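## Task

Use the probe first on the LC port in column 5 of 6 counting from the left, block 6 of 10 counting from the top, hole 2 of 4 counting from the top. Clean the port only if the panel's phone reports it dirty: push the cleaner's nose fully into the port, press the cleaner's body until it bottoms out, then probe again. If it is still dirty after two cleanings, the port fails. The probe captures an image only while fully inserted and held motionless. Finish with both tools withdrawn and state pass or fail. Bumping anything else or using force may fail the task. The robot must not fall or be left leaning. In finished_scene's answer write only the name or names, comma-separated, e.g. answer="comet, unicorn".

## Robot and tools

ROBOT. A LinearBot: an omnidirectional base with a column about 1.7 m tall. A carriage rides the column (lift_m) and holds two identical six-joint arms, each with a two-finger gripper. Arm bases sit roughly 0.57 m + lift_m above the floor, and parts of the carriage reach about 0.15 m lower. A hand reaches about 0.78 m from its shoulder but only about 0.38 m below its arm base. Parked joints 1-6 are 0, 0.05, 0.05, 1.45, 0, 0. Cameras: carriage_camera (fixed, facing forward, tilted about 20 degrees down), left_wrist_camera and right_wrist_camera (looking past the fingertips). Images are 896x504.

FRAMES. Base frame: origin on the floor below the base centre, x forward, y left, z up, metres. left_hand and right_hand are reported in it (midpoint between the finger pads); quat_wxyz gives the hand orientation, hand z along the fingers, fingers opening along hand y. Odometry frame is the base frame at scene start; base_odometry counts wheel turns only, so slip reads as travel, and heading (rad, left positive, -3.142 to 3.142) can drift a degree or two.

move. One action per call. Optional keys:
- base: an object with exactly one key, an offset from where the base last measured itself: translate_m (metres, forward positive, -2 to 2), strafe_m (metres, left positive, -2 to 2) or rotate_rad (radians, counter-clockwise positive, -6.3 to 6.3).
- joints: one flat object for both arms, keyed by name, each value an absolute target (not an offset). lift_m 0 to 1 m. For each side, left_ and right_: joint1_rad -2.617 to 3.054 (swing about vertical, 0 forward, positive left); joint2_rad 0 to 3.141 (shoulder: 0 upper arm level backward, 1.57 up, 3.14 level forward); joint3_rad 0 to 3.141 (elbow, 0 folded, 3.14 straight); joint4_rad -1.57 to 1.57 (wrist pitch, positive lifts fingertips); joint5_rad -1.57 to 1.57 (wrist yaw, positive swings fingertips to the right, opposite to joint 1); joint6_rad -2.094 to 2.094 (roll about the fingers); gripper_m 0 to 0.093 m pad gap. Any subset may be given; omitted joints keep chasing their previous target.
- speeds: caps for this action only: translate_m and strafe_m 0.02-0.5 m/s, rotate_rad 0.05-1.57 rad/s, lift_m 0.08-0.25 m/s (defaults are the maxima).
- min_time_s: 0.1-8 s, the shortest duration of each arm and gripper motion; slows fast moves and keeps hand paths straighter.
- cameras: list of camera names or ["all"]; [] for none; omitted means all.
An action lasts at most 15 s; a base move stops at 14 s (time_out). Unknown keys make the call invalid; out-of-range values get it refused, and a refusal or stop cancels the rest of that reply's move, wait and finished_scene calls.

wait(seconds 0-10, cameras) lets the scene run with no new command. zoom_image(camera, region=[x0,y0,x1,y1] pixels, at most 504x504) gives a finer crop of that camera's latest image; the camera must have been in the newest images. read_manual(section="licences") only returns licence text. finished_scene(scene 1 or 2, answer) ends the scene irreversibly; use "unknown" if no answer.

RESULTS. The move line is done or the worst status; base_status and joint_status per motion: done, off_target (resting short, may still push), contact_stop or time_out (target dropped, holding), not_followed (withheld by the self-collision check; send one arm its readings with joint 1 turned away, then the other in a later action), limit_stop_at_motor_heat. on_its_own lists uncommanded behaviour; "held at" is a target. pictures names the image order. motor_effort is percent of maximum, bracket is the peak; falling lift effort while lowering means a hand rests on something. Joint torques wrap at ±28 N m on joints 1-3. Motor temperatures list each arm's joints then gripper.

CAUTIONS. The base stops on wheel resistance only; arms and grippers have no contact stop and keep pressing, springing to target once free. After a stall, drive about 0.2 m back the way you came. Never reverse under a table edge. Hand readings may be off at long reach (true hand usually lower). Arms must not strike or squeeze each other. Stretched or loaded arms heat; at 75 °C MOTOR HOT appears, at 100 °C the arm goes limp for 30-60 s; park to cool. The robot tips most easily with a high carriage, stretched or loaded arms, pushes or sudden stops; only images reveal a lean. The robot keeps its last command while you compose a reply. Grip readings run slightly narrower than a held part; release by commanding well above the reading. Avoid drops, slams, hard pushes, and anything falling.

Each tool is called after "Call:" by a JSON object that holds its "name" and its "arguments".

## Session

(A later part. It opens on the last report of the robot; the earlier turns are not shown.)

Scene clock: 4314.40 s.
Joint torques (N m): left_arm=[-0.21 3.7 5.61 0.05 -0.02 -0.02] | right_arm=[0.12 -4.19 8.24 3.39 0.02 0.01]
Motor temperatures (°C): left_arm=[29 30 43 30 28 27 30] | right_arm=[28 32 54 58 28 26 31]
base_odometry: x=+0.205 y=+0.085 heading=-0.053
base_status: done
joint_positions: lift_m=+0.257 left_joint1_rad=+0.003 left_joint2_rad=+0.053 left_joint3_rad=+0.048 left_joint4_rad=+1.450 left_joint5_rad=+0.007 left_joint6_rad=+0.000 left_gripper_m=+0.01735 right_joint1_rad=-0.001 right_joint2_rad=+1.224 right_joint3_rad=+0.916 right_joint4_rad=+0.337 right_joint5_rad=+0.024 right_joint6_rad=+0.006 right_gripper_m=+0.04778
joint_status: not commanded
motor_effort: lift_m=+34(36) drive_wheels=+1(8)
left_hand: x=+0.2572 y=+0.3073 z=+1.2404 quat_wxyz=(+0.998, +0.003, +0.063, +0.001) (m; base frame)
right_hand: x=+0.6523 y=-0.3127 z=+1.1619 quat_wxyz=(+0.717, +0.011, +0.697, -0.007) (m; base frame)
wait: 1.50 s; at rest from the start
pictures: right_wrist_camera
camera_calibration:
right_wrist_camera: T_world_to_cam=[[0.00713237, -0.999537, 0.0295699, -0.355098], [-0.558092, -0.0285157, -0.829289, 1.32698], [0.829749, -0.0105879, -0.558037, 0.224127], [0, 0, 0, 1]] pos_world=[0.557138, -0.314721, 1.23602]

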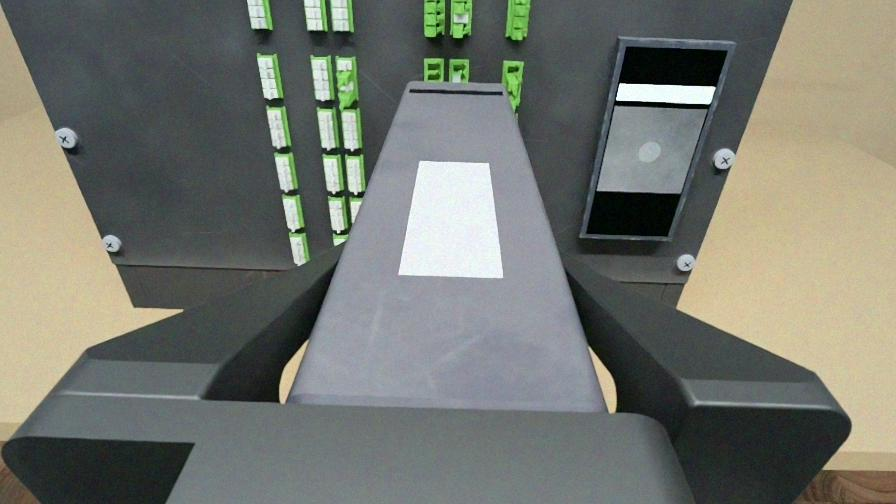

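Call:
{"name": "wait", "arguments": {"seconds": 0.5, "cameras": ["right_wrist_camera"]}}

Call:
{"name": "zoom_image", "arguments": {"camera": "right_wrist_camera", "region": [582, 36, 740, 240]}}

Scene clock: 4325.90 s.
Joint torques (N m): left_arm=[-0.21 3.73 5.61 0.03 -0.02 -0.01] | right_arm=[0.08 -4.16 8.24 3.39 0.02 0.01]
Motor temperatures (°C): left_arm=[29 30 43 29 28 27 30] | right_arm=[28 32 54 59 28 26 31]
base_odometry: x=+0.205 y=+0.085 heading=-0.053
base_status: done
joint_positions: lift_m=+0.257 left_joint1_rad=+0.003 left_joint2_rad=+0.053 left_joint3_rad=+0.048 left_joint4_rad=+1.450 left_joint5_rad=+0.007 left_joint6_rad=+0.000 left_gripper_m=+0.01735 right_joint1_rad=-0.001 right_joint2_rad=+1.224 right_joint3_rad=+0.916 right_joint4_rad=+0.337 right_joint5_rad=+0.024 right_joint6_rad=+0.006 right_gripper_m=+0.04778
joint_status: not commanded
motor_effort: lift_m=+28(36) drive_wheels=+1(8)
left_hand: x=+0.2572 y=+0.3073 z=+1.2404 quat_wxyz=(+0.998, +0.003, +0.063, +0.001) (m; base frame)
right_hand: x=+0.6523 y=-0.3127 z=+1.1619 quat_wxyz=(+0.717, +0.011, +0.697, -0.007) (m; base frame)
wait: 0.50 s; at rest from the start
pictures: right_wrist_camera
camera_calibration:
right_wrist_camera: T_world_to_cam=[[0.00713237, -0.999537, 0.0295699, -0.355098], [-0.558092, -0.0285157, -0.829289, 1.32698], [0.829749, -0.0105879, -0.558037, 0.224127], [0, 0, 0, 1]] pos_world=[0.557138, -0.314721, 1.23602]

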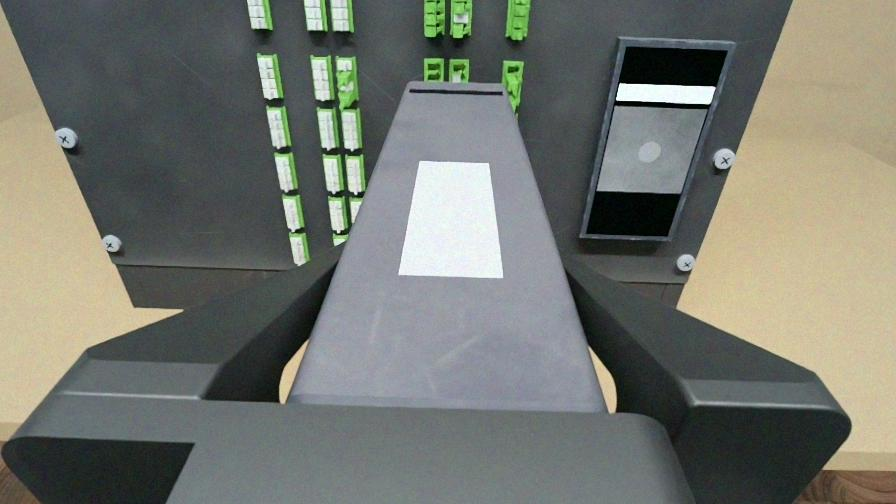

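Scaled by 2.471 from the camera's 896x504 image, which has a finer 1280x720 frame.

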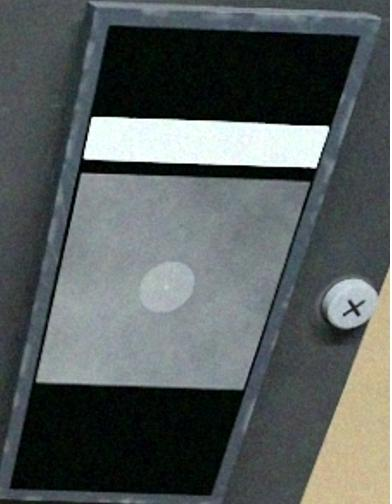

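Call:
{"name": "move", "arguments": {"base": {"translate_m": -0.03}, "speeds": {"translate_m": 0.02}, "cameras": []}}

Call:
{"name": "move", "arguments": {"base": {"translate_m": -0.15}, "speeds": {"translate_m": 0.1}, "cameras": ["right_wrist_camera"]}}

Call:
{"name": "zoom_image", "arguments": {"camera": "right_wrist_camera", "region": [400, 0, 520, 100]}}

Scene clock: 4333.83 s.
Joint torques (N m): left_arm=[-0.23 3.74 5.64 0.05 -0.02 -0.02] | right_arm=[0.12 -4.16 8.24 3.38 0.02 0.01]
Motor temperatures (°C): left_arm=[29 30 43 29 28 27 30] | right_arm=[28 32 54 59 28 26 31]
move: done
base_odometry: x=+0.175 y=+0.087 heading=-0.053
base_status: done
joint_positions: lift_m=+0.257 left_joint1_rad=+0.003 left_joint2_rad=+0.053 left_joint3_rad=+0.048 left_joint4_rad=+1.450 left_joint5_rad=+0.007 left_joint6_rad=+0.000 left_gripper_m=+0.01735 right_joint1_rad=-0.001 right_joint2_rad=+1.224 right_joint3_rad=+0.916 right_joint4_rad=+0.336 right_joint5_rad=+0.024 right_joint6_rad=+0.006 right_gripper_m=+0.04778
joint_status: not commanded
motor_effort: lift_m=+31(36) drive_wheels=+2(8)
left_hand: x=+0.2573 y=+0.3073 z=+1.2404 quat_wxyz=(+0.998, +0.003, +0.063, +0.001) (m; base frame)
right_hand: x=+0.6523 y=-0.3127 z=+1.1616 quat_wxyz=(+0.717, +0.011, +0.697, -0.007) (m; base frame)
pictures: none
No camera images: "cameras" was empty.

Scene clock: 4336.10 s.
Joint torques (N m): left_arm=[-0.2 3.77 5.57 0.05 -0.02 -0.02] | right_arm=[0.08 -4.16 8.24 3.41 0.03 0.01]
Motor temperatures (°C): left_arm=[29 30 43 29 28 27 30] | right_arm=[28 32 54 59 28 26 31]
move: done
base_odometry: x=+0.025 y=+0.095 heading=-0.053
base_status: done
joint_positions: lift_m=+0.257 left_joint1_rad=+0.003 left_joint2_rad=+0.053 left_joint3_rad=+0.048 left_joint4_rad=+1.449 left_joint5_rad=+0.007 left_joint6_rad=+0.000 left_gripper_m=+0.01735 right_joint1_rad=-0.001 right_joint2_rad=+1.224 right_joint3_rad=+0.916 right_joint4_rad=+0.335 right_joint5_rad=+0.024 right_joint6_rad=+0.006 right_gripper_m=+0.04778
joint_status: not commanded
motor_effort: lift_m=+31(36) drive_wheels=-1(12)
left_hand: x=+0.2574 y=+0.3073 z=+1.2404 quat_wxyz=(+0.998, +0.003, +0.063, +0.001) (m; base frame)
right_hand: x=+0.6523 y=-0.3127 z=+1.1615 quat_wxyz=(+0.717, +0.011, +0.697, -0.007) (m; base frame)
pictures: right_wrist_camera
camera_calibration:
right_wrist_camera: T_world_to_cam=[[0.00718811, -0.999537, 0.0295555, -0.355107], [-0.559655, -0.0285149, -0.828235, 1.32648], [0.828694, -0.0105874, -0.559601, 0.226364], [0, 0, 0, 1]] pos_world=[0.55734, -0.314721, 1.23581]

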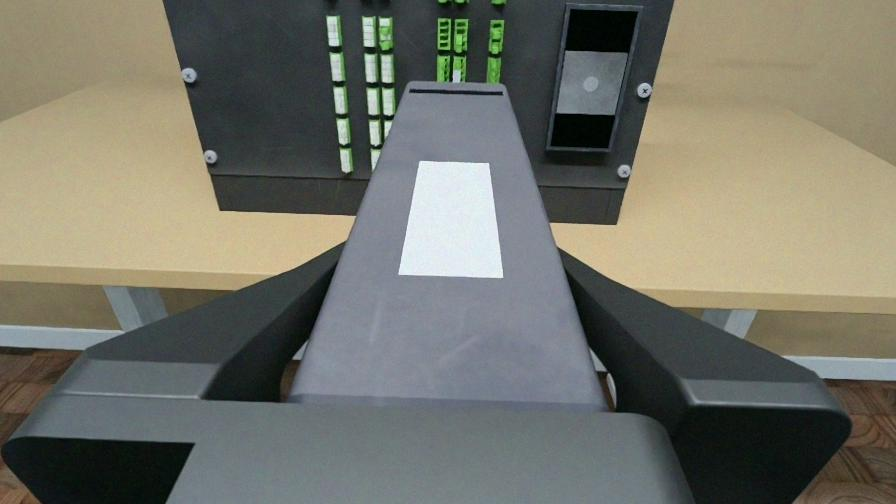

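Scaled by 4.200 from the camera's 896x504 image, which has a finer 1280x720 frame.

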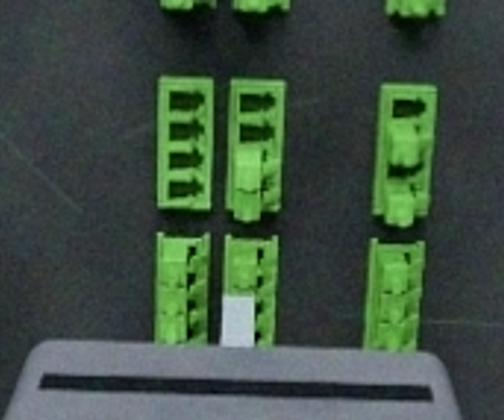

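Call:
{"name": "move", "arguments": {"joints": {"right_joint1_rad": 0, "right_joint2_rad": 0.05, "right_joint3_rad": 0.05, "right_joint4_rad": 1.45, "right_joint5_rad": 0, "right_joint6_rad": 0}, "min_time_s": 4, "cameras": ["carriage_camera"]}}

Scene clock: 4346.03 s.
Joint torques (N m): left_arm=[-0.25 3.73 5.6 0.05 -0.02 -0.02] | right_arm=[0.13 2.86 5.41 0.05 -0.12 -0.12]
Motor temperatures (°C): left_arm=[29 30 43 29 28 27 30] | right_arm=[28 32 54 59 28 26 31]
move: done
base_odometry: x=+0.025 y=+0.095 heading=-0.053
base_status: not commanded
joint_positions: lift_m=+0.257 left_joint1_rad=+0.003 left_joint2_rad=+0.053 left_joint3_rad=+0.048 left_joint4_rad=+1.449 left_joint5_rad=+0.007 left_joint6_rad=+0.000 left_gripper_m=+0.01735 right_joint1_rad=-0.001 right_joint2_rad=+0.063 right_joint3_rad=+0.058 right_joint4_rad=+1.436 right_joint5_rad=+0.013 right_joint6_rad=+0.006 right_gripper_m=+0.04778
joint_status: all done
motor_effort: lift_m=+31(37) drive_wheels=-1(1)
left_hand: x=+0.2574 y=+0.3073 z=+1.2404 quat_wxyz=(+0.998, +0.003, +0.063, +0.001) (m; base frame)
right_hand: x=+0.2609 y=-0.3105 z=+1.2426 quat_wxyz=(+0.998, +0.007, +0.070, +0.002) (m; base frame)
pictures: carriage_camera
camera_calibration:
carriage_camera: T_world_to_cam=[[0.0437792, -0.998787, 0.0225464, -0.0322812], [-0.363853, -0.0369585, -0.930723, 1.19996], [0.930427, 0.0325427, -0.365029, 0.314077], [0, 0, 0, 1]] pos_world=[0.145796, 0.00188573, 1.23221]

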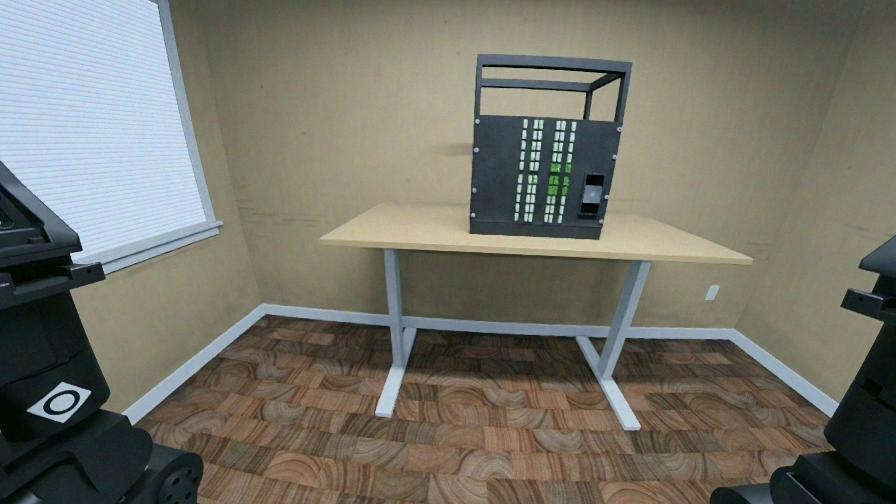

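Call:
{"name": "finished_scene", "arguments": {"scene": 1, "answer": "pass"}}

The scene is finished: the task was done.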